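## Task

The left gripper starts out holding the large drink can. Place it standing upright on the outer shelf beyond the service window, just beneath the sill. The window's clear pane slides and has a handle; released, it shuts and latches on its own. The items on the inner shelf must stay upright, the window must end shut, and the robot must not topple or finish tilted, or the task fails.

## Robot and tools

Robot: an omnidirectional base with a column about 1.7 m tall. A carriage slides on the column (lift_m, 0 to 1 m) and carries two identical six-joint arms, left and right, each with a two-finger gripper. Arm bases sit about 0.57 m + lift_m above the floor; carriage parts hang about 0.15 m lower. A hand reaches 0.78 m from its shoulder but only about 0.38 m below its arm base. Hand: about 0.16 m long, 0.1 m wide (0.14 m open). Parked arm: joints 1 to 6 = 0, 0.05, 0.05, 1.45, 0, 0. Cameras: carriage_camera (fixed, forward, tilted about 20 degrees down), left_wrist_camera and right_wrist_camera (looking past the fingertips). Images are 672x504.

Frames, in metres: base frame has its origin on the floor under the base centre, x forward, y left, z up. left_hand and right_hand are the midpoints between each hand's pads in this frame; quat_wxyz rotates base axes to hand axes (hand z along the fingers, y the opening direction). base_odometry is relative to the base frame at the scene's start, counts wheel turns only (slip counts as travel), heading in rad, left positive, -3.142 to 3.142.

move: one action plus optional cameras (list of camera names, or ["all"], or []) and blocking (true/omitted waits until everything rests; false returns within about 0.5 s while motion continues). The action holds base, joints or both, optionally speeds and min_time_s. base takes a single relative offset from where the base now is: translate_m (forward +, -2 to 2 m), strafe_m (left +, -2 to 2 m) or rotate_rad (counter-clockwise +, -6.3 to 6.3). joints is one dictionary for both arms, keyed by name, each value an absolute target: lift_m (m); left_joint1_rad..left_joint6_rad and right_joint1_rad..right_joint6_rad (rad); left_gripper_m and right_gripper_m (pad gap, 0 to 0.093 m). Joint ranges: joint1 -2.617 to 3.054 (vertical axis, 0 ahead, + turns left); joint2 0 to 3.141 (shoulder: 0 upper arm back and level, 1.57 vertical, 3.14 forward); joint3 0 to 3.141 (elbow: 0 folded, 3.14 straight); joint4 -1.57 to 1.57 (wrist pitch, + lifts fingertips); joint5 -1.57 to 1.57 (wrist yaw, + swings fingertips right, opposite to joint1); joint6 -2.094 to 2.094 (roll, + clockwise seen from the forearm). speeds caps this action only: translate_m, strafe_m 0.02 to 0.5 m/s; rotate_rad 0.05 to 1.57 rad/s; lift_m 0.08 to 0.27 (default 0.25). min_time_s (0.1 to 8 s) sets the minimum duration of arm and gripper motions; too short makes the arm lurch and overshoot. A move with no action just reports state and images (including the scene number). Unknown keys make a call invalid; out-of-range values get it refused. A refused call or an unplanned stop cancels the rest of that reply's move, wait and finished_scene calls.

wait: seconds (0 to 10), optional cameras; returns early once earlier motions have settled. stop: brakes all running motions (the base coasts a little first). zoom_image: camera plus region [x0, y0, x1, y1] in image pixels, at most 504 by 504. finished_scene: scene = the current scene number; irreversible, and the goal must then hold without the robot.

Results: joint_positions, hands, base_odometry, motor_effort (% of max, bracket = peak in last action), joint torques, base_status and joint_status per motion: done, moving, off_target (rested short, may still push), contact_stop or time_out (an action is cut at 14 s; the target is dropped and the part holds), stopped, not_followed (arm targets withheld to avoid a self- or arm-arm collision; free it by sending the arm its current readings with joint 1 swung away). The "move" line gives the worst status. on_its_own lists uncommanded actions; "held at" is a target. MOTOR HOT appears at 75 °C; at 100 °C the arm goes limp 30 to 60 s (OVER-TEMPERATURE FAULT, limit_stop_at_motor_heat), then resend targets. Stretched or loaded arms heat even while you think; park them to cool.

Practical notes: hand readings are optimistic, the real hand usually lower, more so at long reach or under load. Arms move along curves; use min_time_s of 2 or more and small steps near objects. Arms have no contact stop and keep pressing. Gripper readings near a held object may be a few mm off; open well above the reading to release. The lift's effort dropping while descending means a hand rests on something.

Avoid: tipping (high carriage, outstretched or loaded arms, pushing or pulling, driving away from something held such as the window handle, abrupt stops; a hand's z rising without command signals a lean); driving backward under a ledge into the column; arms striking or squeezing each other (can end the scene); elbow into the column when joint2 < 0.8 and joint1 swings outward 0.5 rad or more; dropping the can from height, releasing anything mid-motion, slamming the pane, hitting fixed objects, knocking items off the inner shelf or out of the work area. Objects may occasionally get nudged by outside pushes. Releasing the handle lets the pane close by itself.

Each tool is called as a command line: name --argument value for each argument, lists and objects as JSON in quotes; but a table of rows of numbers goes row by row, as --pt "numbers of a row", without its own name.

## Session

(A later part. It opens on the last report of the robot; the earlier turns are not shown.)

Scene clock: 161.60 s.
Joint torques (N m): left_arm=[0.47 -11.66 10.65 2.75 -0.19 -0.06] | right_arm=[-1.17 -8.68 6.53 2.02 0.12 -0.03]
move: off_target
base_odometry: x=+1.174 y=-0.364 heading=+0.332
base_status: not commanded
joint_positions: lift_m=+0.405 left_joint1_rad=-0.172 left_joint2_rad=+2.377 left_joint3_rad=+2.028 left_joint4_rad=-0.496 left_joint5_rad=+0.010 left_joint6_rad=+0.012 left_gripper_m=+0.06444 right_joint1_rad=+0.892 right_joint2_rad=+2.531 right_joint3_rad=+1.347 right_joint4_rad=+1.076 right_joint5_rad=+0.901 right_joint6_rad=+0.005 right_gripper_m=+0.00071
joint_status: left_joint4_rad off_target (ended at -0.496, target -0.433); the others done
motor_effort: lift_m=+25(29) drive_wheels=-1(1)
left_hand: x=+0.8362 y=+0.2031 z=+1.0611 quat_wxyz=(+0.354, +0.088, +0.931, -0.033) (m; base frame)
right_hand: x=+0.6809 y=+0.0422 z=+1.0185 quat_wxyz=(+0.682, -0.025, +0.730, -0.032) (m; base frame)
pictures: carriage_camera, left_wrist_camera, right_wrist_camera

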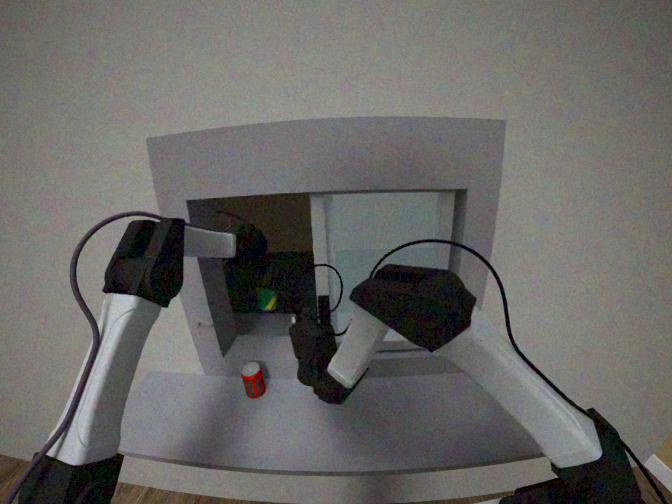

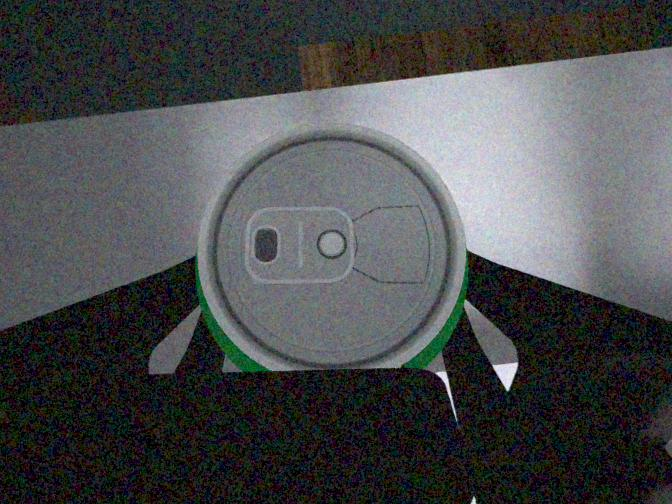

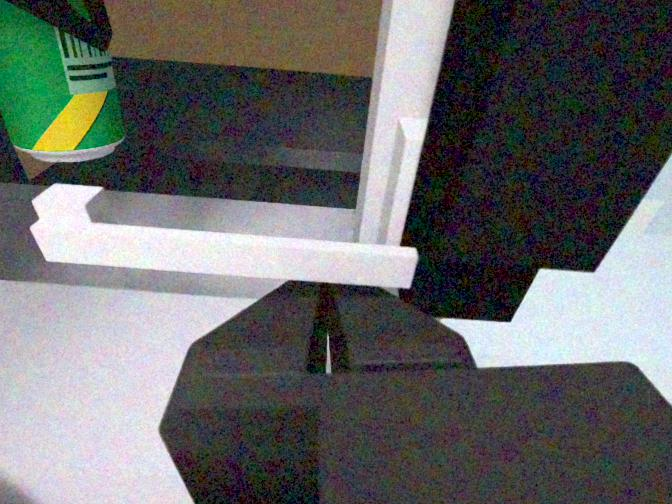

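move --joints '{"left_joint1_rad": -0.165, "left_joint2_rad": 2.487, "left_joint3_rad": 1.99, "left_joint4_rad": -0.188}' --min_time_s 1.5

Scene clock: 168.87 s.
Joint torques (N m): left_arm=[0.51 -12.15 7.19 3.07 -0.18 -0.06] | right_arm=[-1.18 -8.66 6.5 2.02 0.12 -0.04]
move: off_target
base_odometry: x=+1.174 y=-0.364 heading=+0.332
base_status: not commanded
joint_positions: lift_m=+0.405 left_joint1_rad=-0.172 left_joint2_rad=+2.490 left_joint3_rad=+1.979 left_joint4_rad=-0.272 left_joint5_rad=+0.010 left_joint6_rad=+0.012 left_gripper_m=+0.06444 right_joint1_rad=+0.892 right_joint2_rad=+2.531 right_joint3_rad=+1.347 right_joint4_rad=+1.076 right_joint5_rad=+0.901 right_joint6_rad=+0.005 right_gripper_m=+0.00071
joint_status: left_joint4_rad off_target (ended at -0.272, target -0.188); the others done
motor_effort: lift_m=+26(28) drive_wheels=-1(1)
left_hand: x=+0.8587 y=+0.1992 z=+1.0087 quat_wxyz=(+0.382, +0.087, +0.919, -0.035) (m; base frame)
right_hand: x=+0.6809 y=+0.0422 z=+1.0185 quat_wxyz=(+0.682, -0.025, +0.730, -0.032) (m; base frame)
pictures: none

move --joints '{"left_joint1_rad": -0.165, "left_joint2_rad": 2.553, "left_joint3_rad": 1.876, "left_joint4_rad": -0.033}' --min_time_s 1.5 --cameras '["all"]'

zoom_image --camera "carriage_camera" --region '[220, 260, 330, 370]'

Scene clock: 174.67 s.
Joint torques (N m): left_arm=[0.57 -12.14 6.83 3 -0.19 -0.06] | right_arm=[-1.18 -8.66 6.53 2.03 0.13 -0.03]
move: off_target
base_odometry: x=+1.174 y=-0.364 heading=+0.332
base_status: not commanded
joint_positions: lift_m=+0.405 left_joint1_rad=-0.172 left_joint2_rad=+2.556 left_joint3_rad=+1.865 left_joint4_rad=-0.115 left_joint5_rad=+0.010 left_joint6_rad=+0.012 left_gripper_m=+0.06444 right_joint1_rad=+0.892 right_joint2_rad=+2.531 right_joint3_rad=+1.347 right_joint4_rad=+1.076 right_joint5_rad=+0.901 right_joint6_rad=+0.005 right_gripper_m=+0.00071
joint_status: left_joint4_rad off_target (ended at -0.115, target -0.033); the others done
motor_effort: lift_m=+24(29) drive_wheels=-1(1)
left_hand: x=+0.8489 y=+0.2009 z=+0.9483 quat_wxyz=(+0.372, +0.087, +0.924, -0.034) (m; base frame)
right_hand: x=+0.6809 y=+0.0422 z=+1.0185 quat_wxyz=(+0.682, -0.025, +0.730, -0.032) (m; base frame)
pictures: carriage_camera, left_wrist_camera, right_wrist_camera

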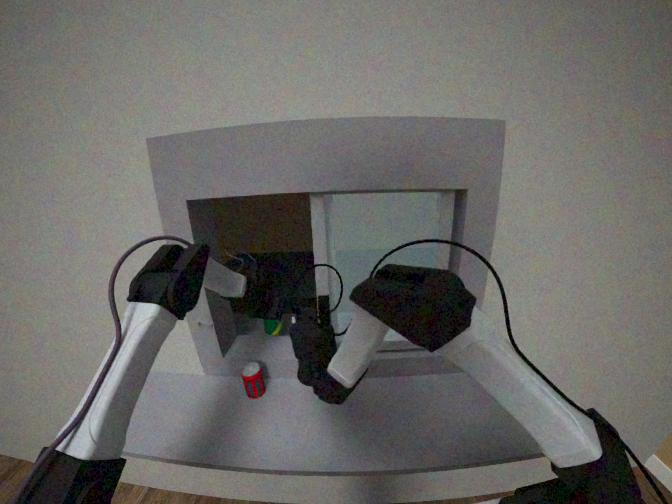

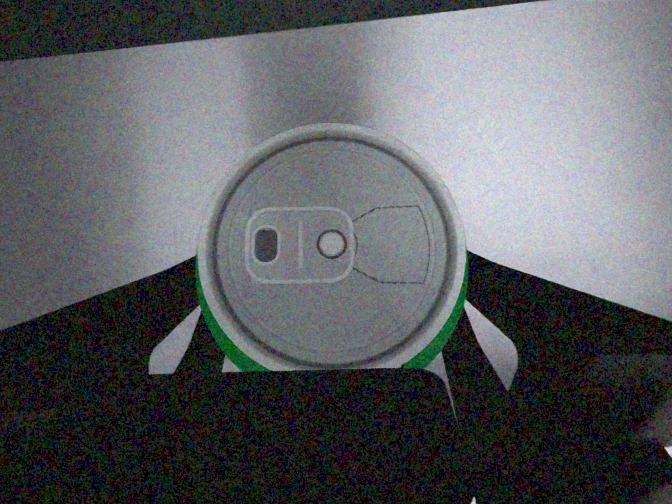

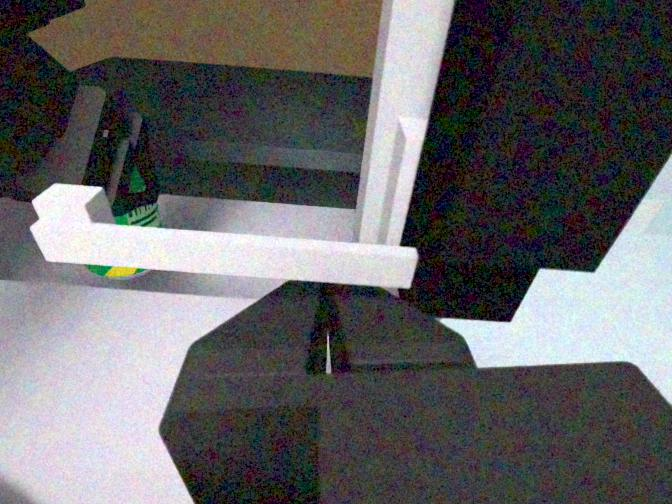

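Scaled by 4.582 from the camera's 672x504 image, which has a finer 960x720 frame.

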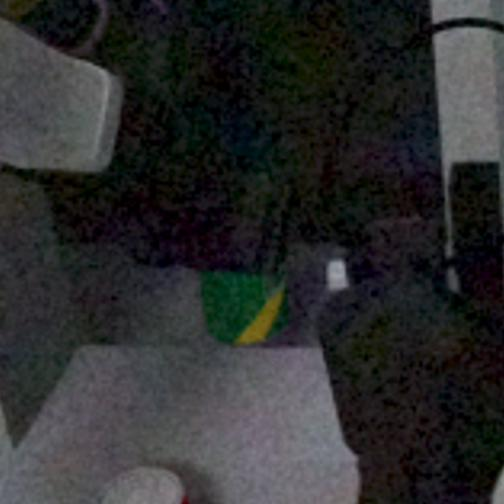

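move --joints '{"left_joint2_rad": 2.578, "left_joint4_rad": -0.008}' --min_time_s 1

move --joints '{"left_joint2_rad": 2.596, "left_joint4_rad": 0.010}' --min_time_s 1

Scene clock: 180.47 s.
Joint torques (N m): left_arm=[0.51 -12.22 6.76 3.02 -0.18 -0.09] | right_arm=[-1.18 -8.68 6.54 2.03 0.13 -0.03]
move: off_target
base_odometry: x=+1.174 y=-0.364 heading=+0.332
base_status: not commanded
joint_positions: lift_m=+0.405 left_joint1_rad=-0.172 left_joint2_rad=+2.581 left_joint3_rad=+1.865 left_joint4_rad=-0.089 left_joint5_rad=+0.010 left_joint6_rad=+0.012 left_gripper_m=+0.06444 right_joint1_rad=+0.892 right_joint2_rad=+2.531 right_joint3_rad=+1.347 right_joint4_rad=+1.076 right_joint5_rad=+0.901 right_joint6_rad=+0.005 right_gripper_m=+0.00071
joint_status: left_joint4_rad off_target (ended at -0.090, target -0.008); the others done
motor_effort: lift_m=+25(28) drive_wheels=-1(1)
left_hand: x=+0.8498 y=+0.2007 z=+0.9374 quat_wxyz=(+0.372, +0.087, +0.923, -0.034) (m; base frame)
right_hand: x=+0.6809 y=+0.0422 z=+1.0185 quat_wxyz=(+0.682, -0.025, +0.730, -0.032) (m; base frame)
pictures: none

Scene clock: 181.77 s.
Joint torques (N m): left_arm=[0.49 -12.26 6.67 3.04 -0.2 -0.07] | right_arm=[-1.18 -8.68 6.53 2.02 0.13 -0.03]
move: off_target
base_odometry: x=+1.174 y=-0.364 heading=+0.332
base_status: not commanded
joint_positions: lift_m=+0.405 left_joint1_rad=-0.172 left_joint2_rad=+2.598 left_joint3_rad=+1.865 left_joint4_rad=-0.072 left_joint5_rad=+0.010 left_joint6_rad=+0.012 left_gripper_m=+0.06444 right_joint1_rad=+0.892 right_joint2_rad=+2.531 right_joint3_rad=+1.347 right_joint4_rad=+1.076 right_joint5_rad=+0.901 right_joint6_rad=+0.005 right_gripper_m=+0.00071
joint_status: left_joint4_rad off_target (ended at -0.072, target +0.010); the others done
motor_effort: lift_m=+27(29) drive_wheels=-1(1)
left_hand: x=+0.8502 y=+0.2007 z=+0.9296 quat_wxyz=(+0.372, +0.087, +0.923, -0.034) (m; base frame)
right_hand: x=+0.6809 y=+0.0422 z=+1.0185 quat_wxyz=(+0.682, -0.025, +0.730, -0.032) (m; base frame)
pictures: none

move --joints '{"left_joint2_rad": 2.614, "left_joint4_rad": 0.026}' --min_time_s 1 --cameras '["carriage_camera", "left_wrist_camera"]'

zoom_image --camera "carriage_camera" --region '[220, 260, 330, 370]'

Scene clock: 185.63 s.
Joint torques (N m): left_arm=[0.54 -12.34 6.68 3.02 -0.18 -0.07] | right_arm=[-1.18 -8.66 6.53 2.03 0.12 -0.03]
move: off_target
base_odometry: x=+1.174 y=-0.364 heading=+0.332
base_status: not commanded
joint_positions: lift_m=+0.405 left_joint1_rad=-0.172 left_joint2_rad=+2.616 left_joint3_rad=+1.865 left_joint4_rad=-0.056 left_joint5_rad=+0.010 left_joint6_rad=+0.012 left_gripper_m=+0.06444 right_joint1_rad=+0.892 right_joint2_rad=+2.531 right_joint3_rad=+1.347 right_joint4_rad=+1.076 right_joint5_rad=+0.901 right_joint6_rad=+0.005 right_gripper_m=+0.00071
joint_status: left_joint4_rad off_target (ended at -0.056, target +0.026); the others done
motor_effort: lift_m=+27(29) drive_wheels=-1(1)
left_hand: x=+0.8501 y=+0.2007 z=+0.9213 quat_wxyz=(+0.371, +0.087, +0.924, -0.034) (m; base frame)
right_hand: x=+0.6809 y=+0.0422 z=+1.0185 quat_wxyz=(+0.682, -0.025, +0.730, -0.032) (m; base frame)
pictures: carriage_camera, left_wrist_camera

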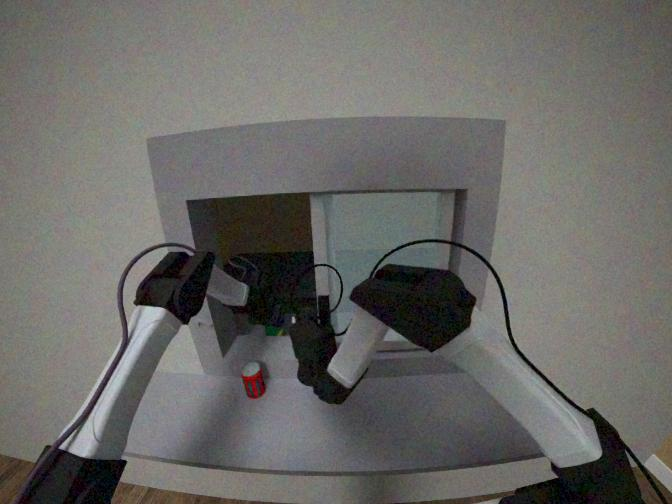

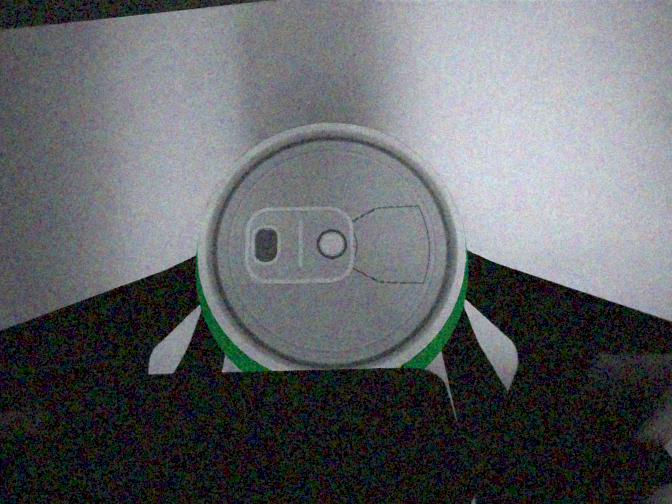

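Scaled by 4.582 from the camera's 672x504 image, which has a finer 960x720 frame.

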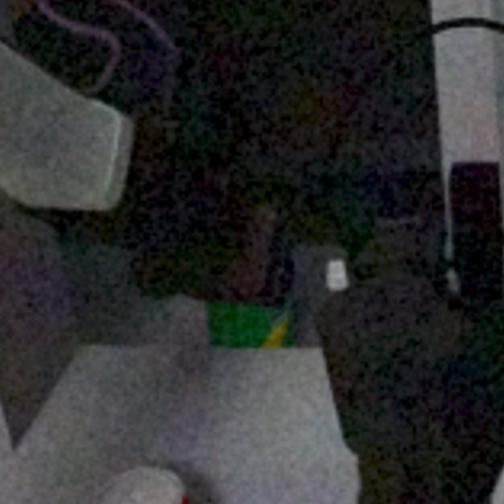

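move --joints '{"left_joint2_rad": 2.632, "left_joint4_rad": 0.044}' --min_time_s 1

move --joints '{"left_joint2_rad": 2.650, "left_joint4_rad": 0.062}' --min_time_s 1

Scene clock: 189.20 s.
Joint torques (N m): left_arm=[0.5 -12.19 6.71 2.96 -0.21 -0.07] | right_arm=[-1.18 -8.66 6.52 2.03 0.12 -0.03]
move: off_target
base_odometry: x=+1.174 y=-0.364 heading=+0.332
base_status: not commanded
joint_positions: lift_m=+0.405 left_joint1_rad=-0.172 left_joint2_rad=+2.632 left_joint3_rad=+1.865 left_joint4_rad=-0.033 left_joint5_rad=+0.010 left_joint6_rad=+0.012 left_gripper_m=+0.06444 right_joint1_rad=+0.892 right_joint2_rad=+2.531 right_joint3_rad=+1.347 right_joint4_rad=+1.076 right_joint5_rad=+0.901 right_joint6_rad=+0.005 right_gripper_m=+0.00071
joint_status: left_joint4_rad off_target (ended at -0.032, target +0.044); the others done
motor_effort: lift_m=+26(28) drive_wheels=-1(1)
left_hand: x=+0.8515 y=+0.2005 z=+0.9155 quat_wxyz=(+0.375, +0.087, +0.922, -0.035) (m; base frame)
right_hand: x=+0.6809 y=+0.0422 z=+1.0185 quat_wxyz=(+0.682, -0.025, +0.730, -0.032) (m; base frame)
pictures: none

Scene clock: 190.50 s.
Joint torques (N m): left_arm=[0.58 -11.69 6.68 2.81 -0.18 -0.07] | right_arm=[-1.17 -8.66 6.53 2.03 0.12 -0.03]
move: off_target
base_odometry: x=+1.174 y=-0.364 heading=+0.332
base_status: not commanded
joint_positions: lift_m=+0.405 left_joint1_rad=-0.172 left_joint2_rad=+2.643 left_joint3_rad=+1.865 left_joint4_rad=+0.003 left_joint5_rad=+0.010 left_joint6_rad=+0.012 left_gripper_m=+0.06444 right_joint1_rad=+0.892 right_joint2_rad=+2.531 right_joint3_rad=+1.347 right_joint4_rad=+1.076 right_joint5_rad=+0.901 right_joint6_rad=+0.005 right_gripper_m=+0.00071
joint_status: left_joint4_rad off_target (ended at +0.003, target +0.062); the others done
motor_effort: lift_m=+27(28) drive_wheels=-1(1)
left_hand: x=+0.8556 y=+0.1997 z=+0.9146 quat_wxyz=(+0.386, +0.087, +0.918, -0.036) (m; base frame)
right_hand: x=+0.6809 y=+0.0422 z=+1.0185 quat_wxyz=(+0.682, -0.025, +0.730, -0.032) (m; base frame)
pictures: none

move --joints '{"left_joint2_rad": 2.642, "left_joint4_rad": 0.0}' --min_time_s 0.8

move --joints '{"left_gripper_m": 0.078}' --min_time_s 2 --cameras '["carriage_camera", "left_wrist_camera"]'

Scene clock: 195.63 s.
Joint torques (N m): left_arm=[0.42 -12.23 6.56 2.15 -0.2 -0.05] | right_arm=[-1.18 -8.68 6.53 2.03 0.12 -0.03]
move: done
base_odometry: x=+1.174 y=-0.364 heading=+0.332
base_status: not commanded
joint_positions: lift_m=+0.405 left_joint1_rad=-0.172 left_joint2_rad=+2.643 left_joint3_rad=+1.865 left_joint4_rad=-0.002 left_joint5_rad=+0.010 left_joint6_rad=+0.011 left_gripper_m=+0.06444 right_joint1_rad=+0.892 right_joint2_rad=+2.531 right_joint3_rad=+1.347 right_joint4_rad=+1.076 right_joint5_rad=+0.901 right_joint6_rad=+0.005 right_gripper_m=+0.00071
joint_status: all done
motor_effort: lift_m=+26(29) drive_wheels=-1(1)
left_hand: x=+0.8548 y=+0.1999 z=+0.9137 quat_wxyz=(+0.384, +0.086, +0.919, -0.036) (m; base frame)
right_hand: x=+0.6809 y=+0.0422 z=+1.0185 quat_wxyz=(+0.682, -0.025, +0.730, -0.032) (m; base frame)
pictures: none

Scene clock: 197.93 s.
Joint torques (N m): left_arm=[0.5 -12.22 6.65 2.2 -0.2 -0.04] | right_arm=[-1.17 -8.66 6.53 2.03 0.12 -0.03]
move: done
base_odometry: x=+1.174 y=-0.364 heading=+0.332
base_status: not commanded
joint_positions: lift_m=+0.405 left_joint1_rad=-0.172 left_joint2_rad=+2.643 left_joint3_rad=+1.865 left_joint4_rad=-0.006 left_joint5_rad=+0.010 left_joint6_rad=+0.011 left_gripper_m=+0.07795 right_joint1_rad=+0.892 right_joint2_rad=+2.531 right_joint3_rad=+1.347 right_joint4_rad=+1.076 right_joint5_rad=+0.901 right_joint6_rad=+0.005 right_gripper_m=+0.00071
joint_status: all done
motor_effort: lift_m=+28(29) drive_wheels=-1(1)
left_hand: x=+0.8542 y=+0.2000 z=+0.9131 quat_wxyz=(+0.382, +0.086, +0.919, -0.035) (m; base frame)
right_hand: x=+0.6809 y=+0.0422 z=+1.0185 quat_wxyz=(+0.682, -0.025, +0.730, -0.032) (m; base frame)
pictures: carriage_camera, left_wrist_camera

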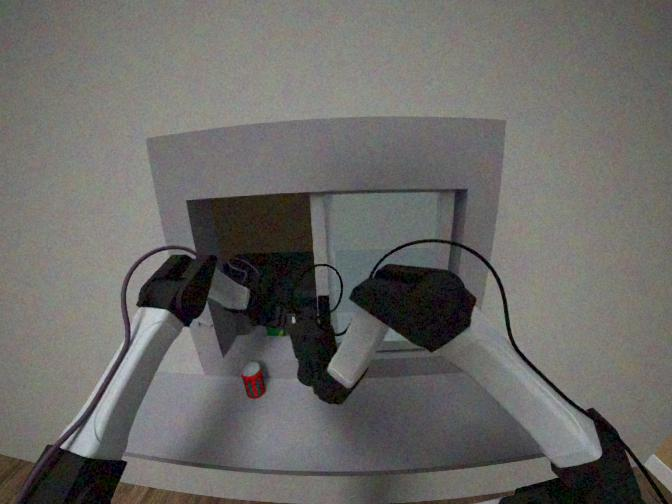

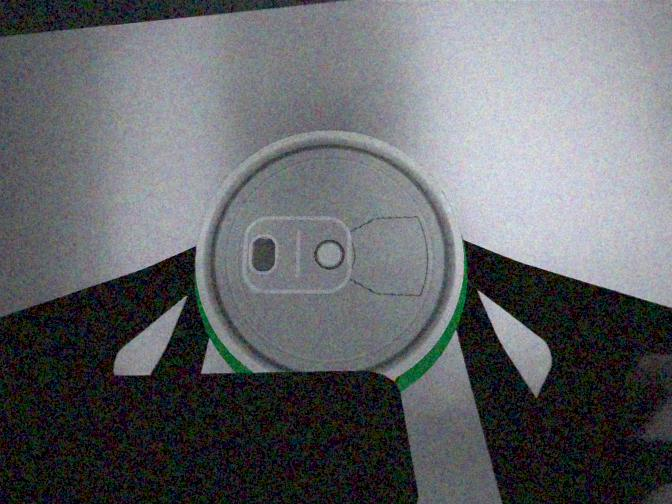

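move --joints '{"left_gripper_m": 0.093}' --min_time_s 0.8

move --joints '{"left_joint2_rad": 2.17, "left_joint3_rad": 1.40, "left_joint4_rad": 0.02}' --min_time_s 2.5 --cameras '["left_wrist_camera", "carriage_camera"]'

Scene clock: 205.83 s.
Joint torques (N m): left_arm=[0.53 -12.33 6.68 2.21 -0.17 -0.07] | right_arm=[-1.17 -8.66 6.53 2.03 0.12 -0.03]
move: done
base_odometry: x=+1.174 y=-0.364 heading=+0.332
base_status: not commanded
joint_positions: lift_m=+0.405 left_joint1_rad=-0.172 left_joint2_rad=+2.643 left_joint3_rad=+1.865 left_joint4_rad=-0.006 left_joint5_rad=+0.010 left_joint6_rad=+0.011 left_gripper_m=+0.09292 right_joint1_rad=+0.892 right_joint2_rad=+2.531 right_joint3_rad=+1.347 right_joint4_rad=+1.076 right_joint5_rad=+0.901 right_joint6_rad=+0.005 right_gripper_m=+0.00071
joint_status: all done
motor_effort: lift_m=+25(28) drive_wheels=-1(1)
left_hand: x=+0.8542 y=+0.2000 z=+0.9131 quat_wxyz=(+0.382, +0.086, +0.919, -0.035) (m; base frame)
right_hand: x=+0.6809 y=+0.0422 z=+1.0185 quat_wxyz=(+0.682, -0.025, +0.730, -0.032) (m; base frame)
pictures: none

Scene clock: 208.63 s.
Joint torques (N m): left_arm=[0.47 -14.01 5.22 2.27 -0.19 -0.06] | right_arm=[-1.18 -8.66 6.52 2.03 0.13 -0.03]
move: done
base_odometry: x=+1.174 y=-0.364 heading=+0.332
base_status: not commanded
joint_positions: lift_m=+0.405 left_joint1_rad=-0.172 left_joint2_rad=+2.220 left_joint3_rad=+1.404 left_joint4_rad=+0.006 left_joint5_rad=+0.010 left_joint6_rad=+0.011 left_gripper_m=+0.09292 right_joint1_rad=+0.892 right_joint2_rad=+2.531 right_joint3_rad=+1.347 right_joint4_rad=+1.076 right_joint5_rad=+0.901 right_joint6_rad=+0.005 right_gripper_m=+0.00071
joint_status: all done
motor_effort: lift_m=+26(29) drive_wheels=-1(1)
left_hand: x=+0.7734 y=+0.2140 z=+0.9845 quat_wxyz=(+0.370, +0.087, +0.925, -0.034) (m; base frame)
right_hand: x=+0.6809 y=+0.0422 z=+1.0185 quat_wxyz=(+0.682, -0.025, +0.730, -0.032) (m; base frame)
pictures: carriage_camera, left_wrist_camera

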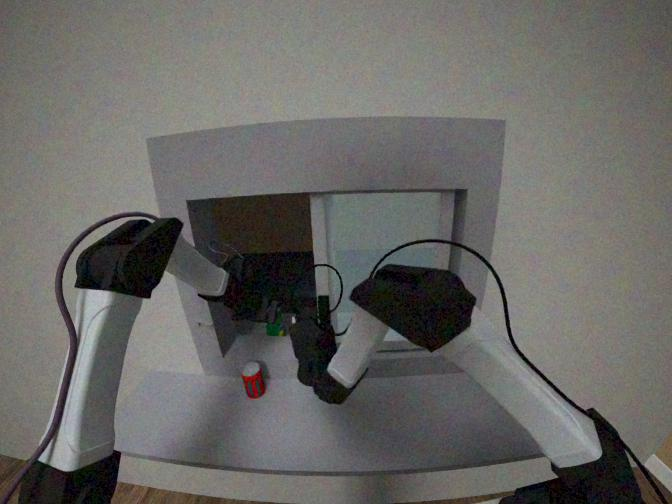

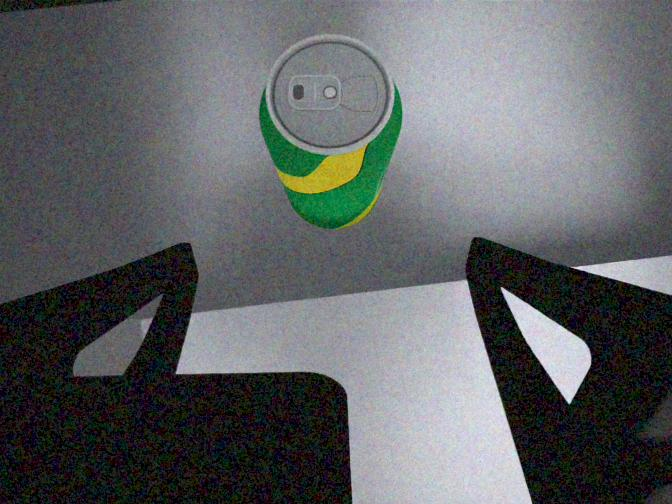

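move --joints '{"left_joint1_rad": -0.2, "left_joint2_rad": 1.311, "left_joint3_rad": 0.784, "left_joint4_rad": -0.1}' --min_time_s 2.5

move --joints '{"left_joint1_rad": 0.0, "left_joint2_rad": 0.6, "left_joint3_rad": 0.25, "left_joint4_rad": 0.3}' --min_time_s 2

move --base '{"strafe_m": 0.23}' --speeds '{"strafe_m": 0.1}' --cameras '["right_wrist_camera", "carriage_camera"]'

Scene clock: 215.57 s.
Joint torques (N m): left_arm=[-0.92 -6.17 5.94 2.31 -0.2 -0.07] | right_arm=[-1.17 -8.68 6.53 2.03 0.13 -0.03]
move: done
base_odometry: x=+1.174 y=-0.364 heading=+0.332
base_status: not commanded
joint_positions: lift_m=+0.405 left_joint1_rad=-0.193 left_joint2_rad=+1.335 left_joint3_rad=+0.789 left_joint4_rad=-0.100 left_joint5_rad=+0.010 left_joint6_rad=+0.011 left_gripper_m=+0.09292 right_joint1_rad=+0.892 right_joint2_rad=+2.531 right_joint3_rad=+1.347 right_joint4_rad=+1.076 right_joint5_rad=+0.901 right_joint6_rad=+0.005 right_gripper_m=+0.00071
joint_status: all done
motor_effort: lift_m=+25(28) drive_wheels=-1(1)
left_hand: x=+0.6090 y=+0.2341 z=+1.1224 quat_wxyz=(+0.444, +0.093, +0.890, -0.045) (m; base frame)
right_hand: x=+0.6809 y=+0.0422 z=+1.0185 quat_wxyz=(+0.682, -0.025, +0.730, -0.032) (m; base frame)
pictures: none

Scene clock: 217.87 s.
Joint torques (N m): left_arm=[0.55 -0.69 6.3 2.69 -0.16 -0.06] | right_arm=[-1.2 -8.69 6.52 2.03 0.13 -0.03]
move: done
base_odometry: x=+1.174 y=-0.364 heading=+0.332
base_status: not commanded
joint_positions: lift_m=+0.405 left_joint1_rad=-0.007 left_joint2_rad=+0.606 left_joint3_rad=+0.255 left_joint4_rad=+0.283 left_joint5_rad=+0.010 left_joint6_rad=+0.011 left_gripper_m=+0.09292 right_joint1_rad=+0.892 right_joint2_rad=+2.531 right_joint3_rad=+1.347 right_joint4_rad=+1.076 right_joint5_rad=+0.901 right_joint6_rad=+0.005 right_gripper_m=+0.00071
joint_status: all done
motor_effort: lift_m=+25(28) drive_wheels=-1(1)
left_hand: x=+0.5209 y=+0.3080 z=+1.1966 quat_wxyz=(+0.682, +0.010, +0.731, -0.002) (m; base frame)
right_hand: x=+0.6809 y=+0.0422 z=+1.0185 quat_wxyz=(+0.682, -0.025, +0.730, -0.032) (m; base frame)
pictures: none

Scene clock: 220.87 s.
Joint torques (N m): left_arm=[0.47 -0.65 6.28 2.71 -0.2 -0.07] | right_arm=[-0.75 -8.65 6.56 2.02 0.29 -0.04]
move: done
base_odometry: x=+1.099 y=-0.146 heading=+0.332
base_status: done
joint_positions: lift_m=+0.405 left_joint1_rad=-0.007 left_joint2_rad=+0.606 left_joint3_rad=+0.255 left_joint4_rad=+0.285 left_joint5_rad=+0.010 left_joint6_rad=+0.011 left_gripper_m=+0.09292 right_joint1_rad=+0.886 right_joint2_rad=+2.531 right_joint3_rad=+1.347 right_joint4_rad=+1.078 right_joint5_rad=+0.884 right_joint6_rad=+0.005 right_gripper_m=+0.00071
joint_status: not commanded
motor_effort: lift_m=+27(28) drive_wheels=-3(10)
left_hand: x=+0.5209 y=+0.3081 z=+1.1971 quat_wxyz=(+0.683, +0.010, +0.730, -0.002) (m; base frame)
right_hand: x=+0.6828 y=+0.0427 z=+1.0186 quat_wxyz=(+0.682, -0.028, +0.730, -0.027) (m; base frame)
pictures: carriage_camera, right_wrist_camera

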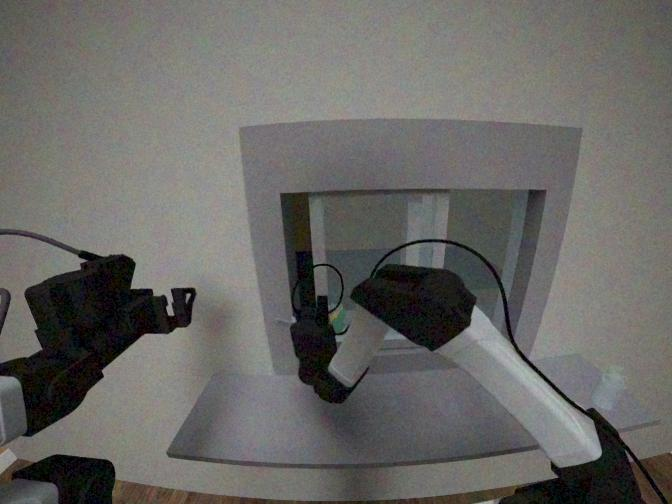

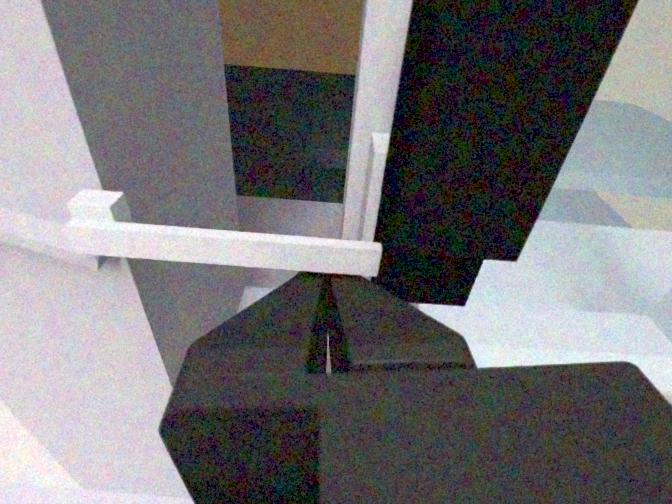

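move --base '{"translate_m": -0.2}' --speeds '{"translate_m": 0.3}' --cameras '["carriage_camera", "right_wrist_camera"]'

zoom_image --camera "carriage_camera" --region '[230, 150, 430, 400]'

Scene clock: 226.60 s.
Joint torques (N m): left_arm=[0.51 -0.54 6.26 2.65 -0.19 -0.06] | right_arm=[-0.51 -8.84 6.52 1.99 0.07 -0.03]
move: done
base_odometry: x=+0.910 y=-0.211 heading=+0.332
base_status: done
joint_positions: lift_m=+0.405 left_joint1_rad=-0.007 left_joint2_rad=+0.604 left_joint3_rad=+0.254 left_joint4_rad=+0.289 left_joint5_rad=+0.010 left_joint6_rad=+0.011 left_gripper_m=+0.09292 right_joint1_rad=+0.884 right_joint2_rad=+2.532 right_joint3_rad=+1.347 right_joint4_rad=+1.079 right_joint5_rad=+0.903 right_joint6_rad=+0.005 right_gripper_m=+0.00071
joint_status: not commanded
motor_effort: lift_m=+25(28) drive_wheels=-2(7)
left_hand: x=+0.5207 y=+0.3081 z=+1.1984 quat_wxyz=(+0.685, +0.010, +0.728, -0.002) (m; base frame)
right_hand: x=+0.6837 y=+0.0381 z=+1.0187 quat_wxyz=(+0.683, -0.021, +0.730, -0.035) (m; base frame)
pictures: carriage_camera, right_wrist_camera

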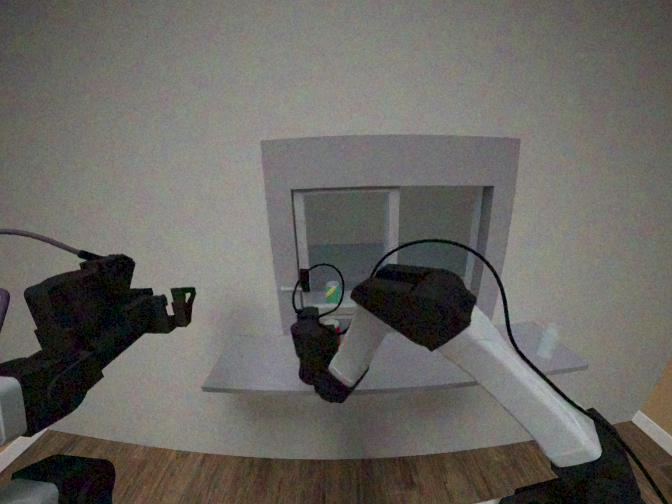

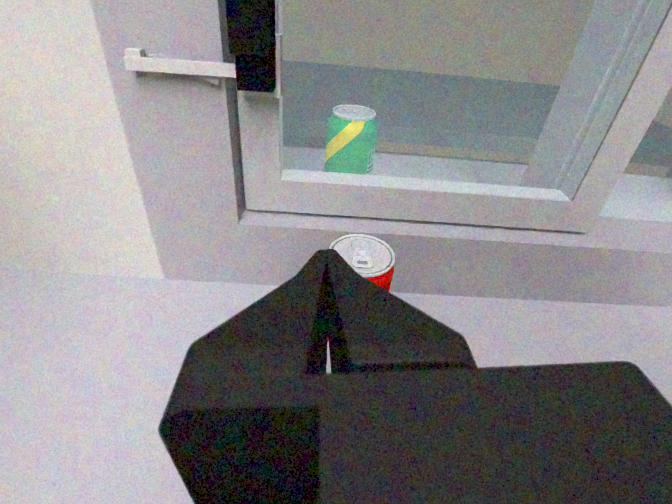

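Scaled by 2.016 from the camera's 672x504 image, which has a finer 960x720 frame.

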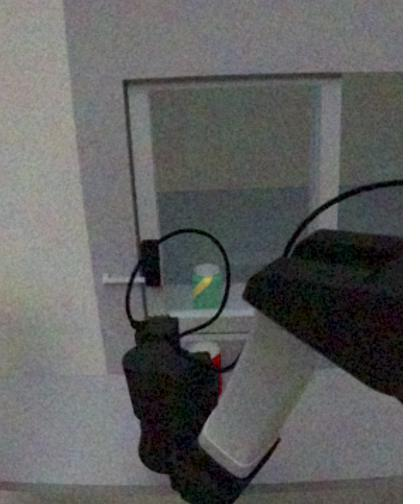

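finished_scene --scene 2

The scene is finished: the task was done.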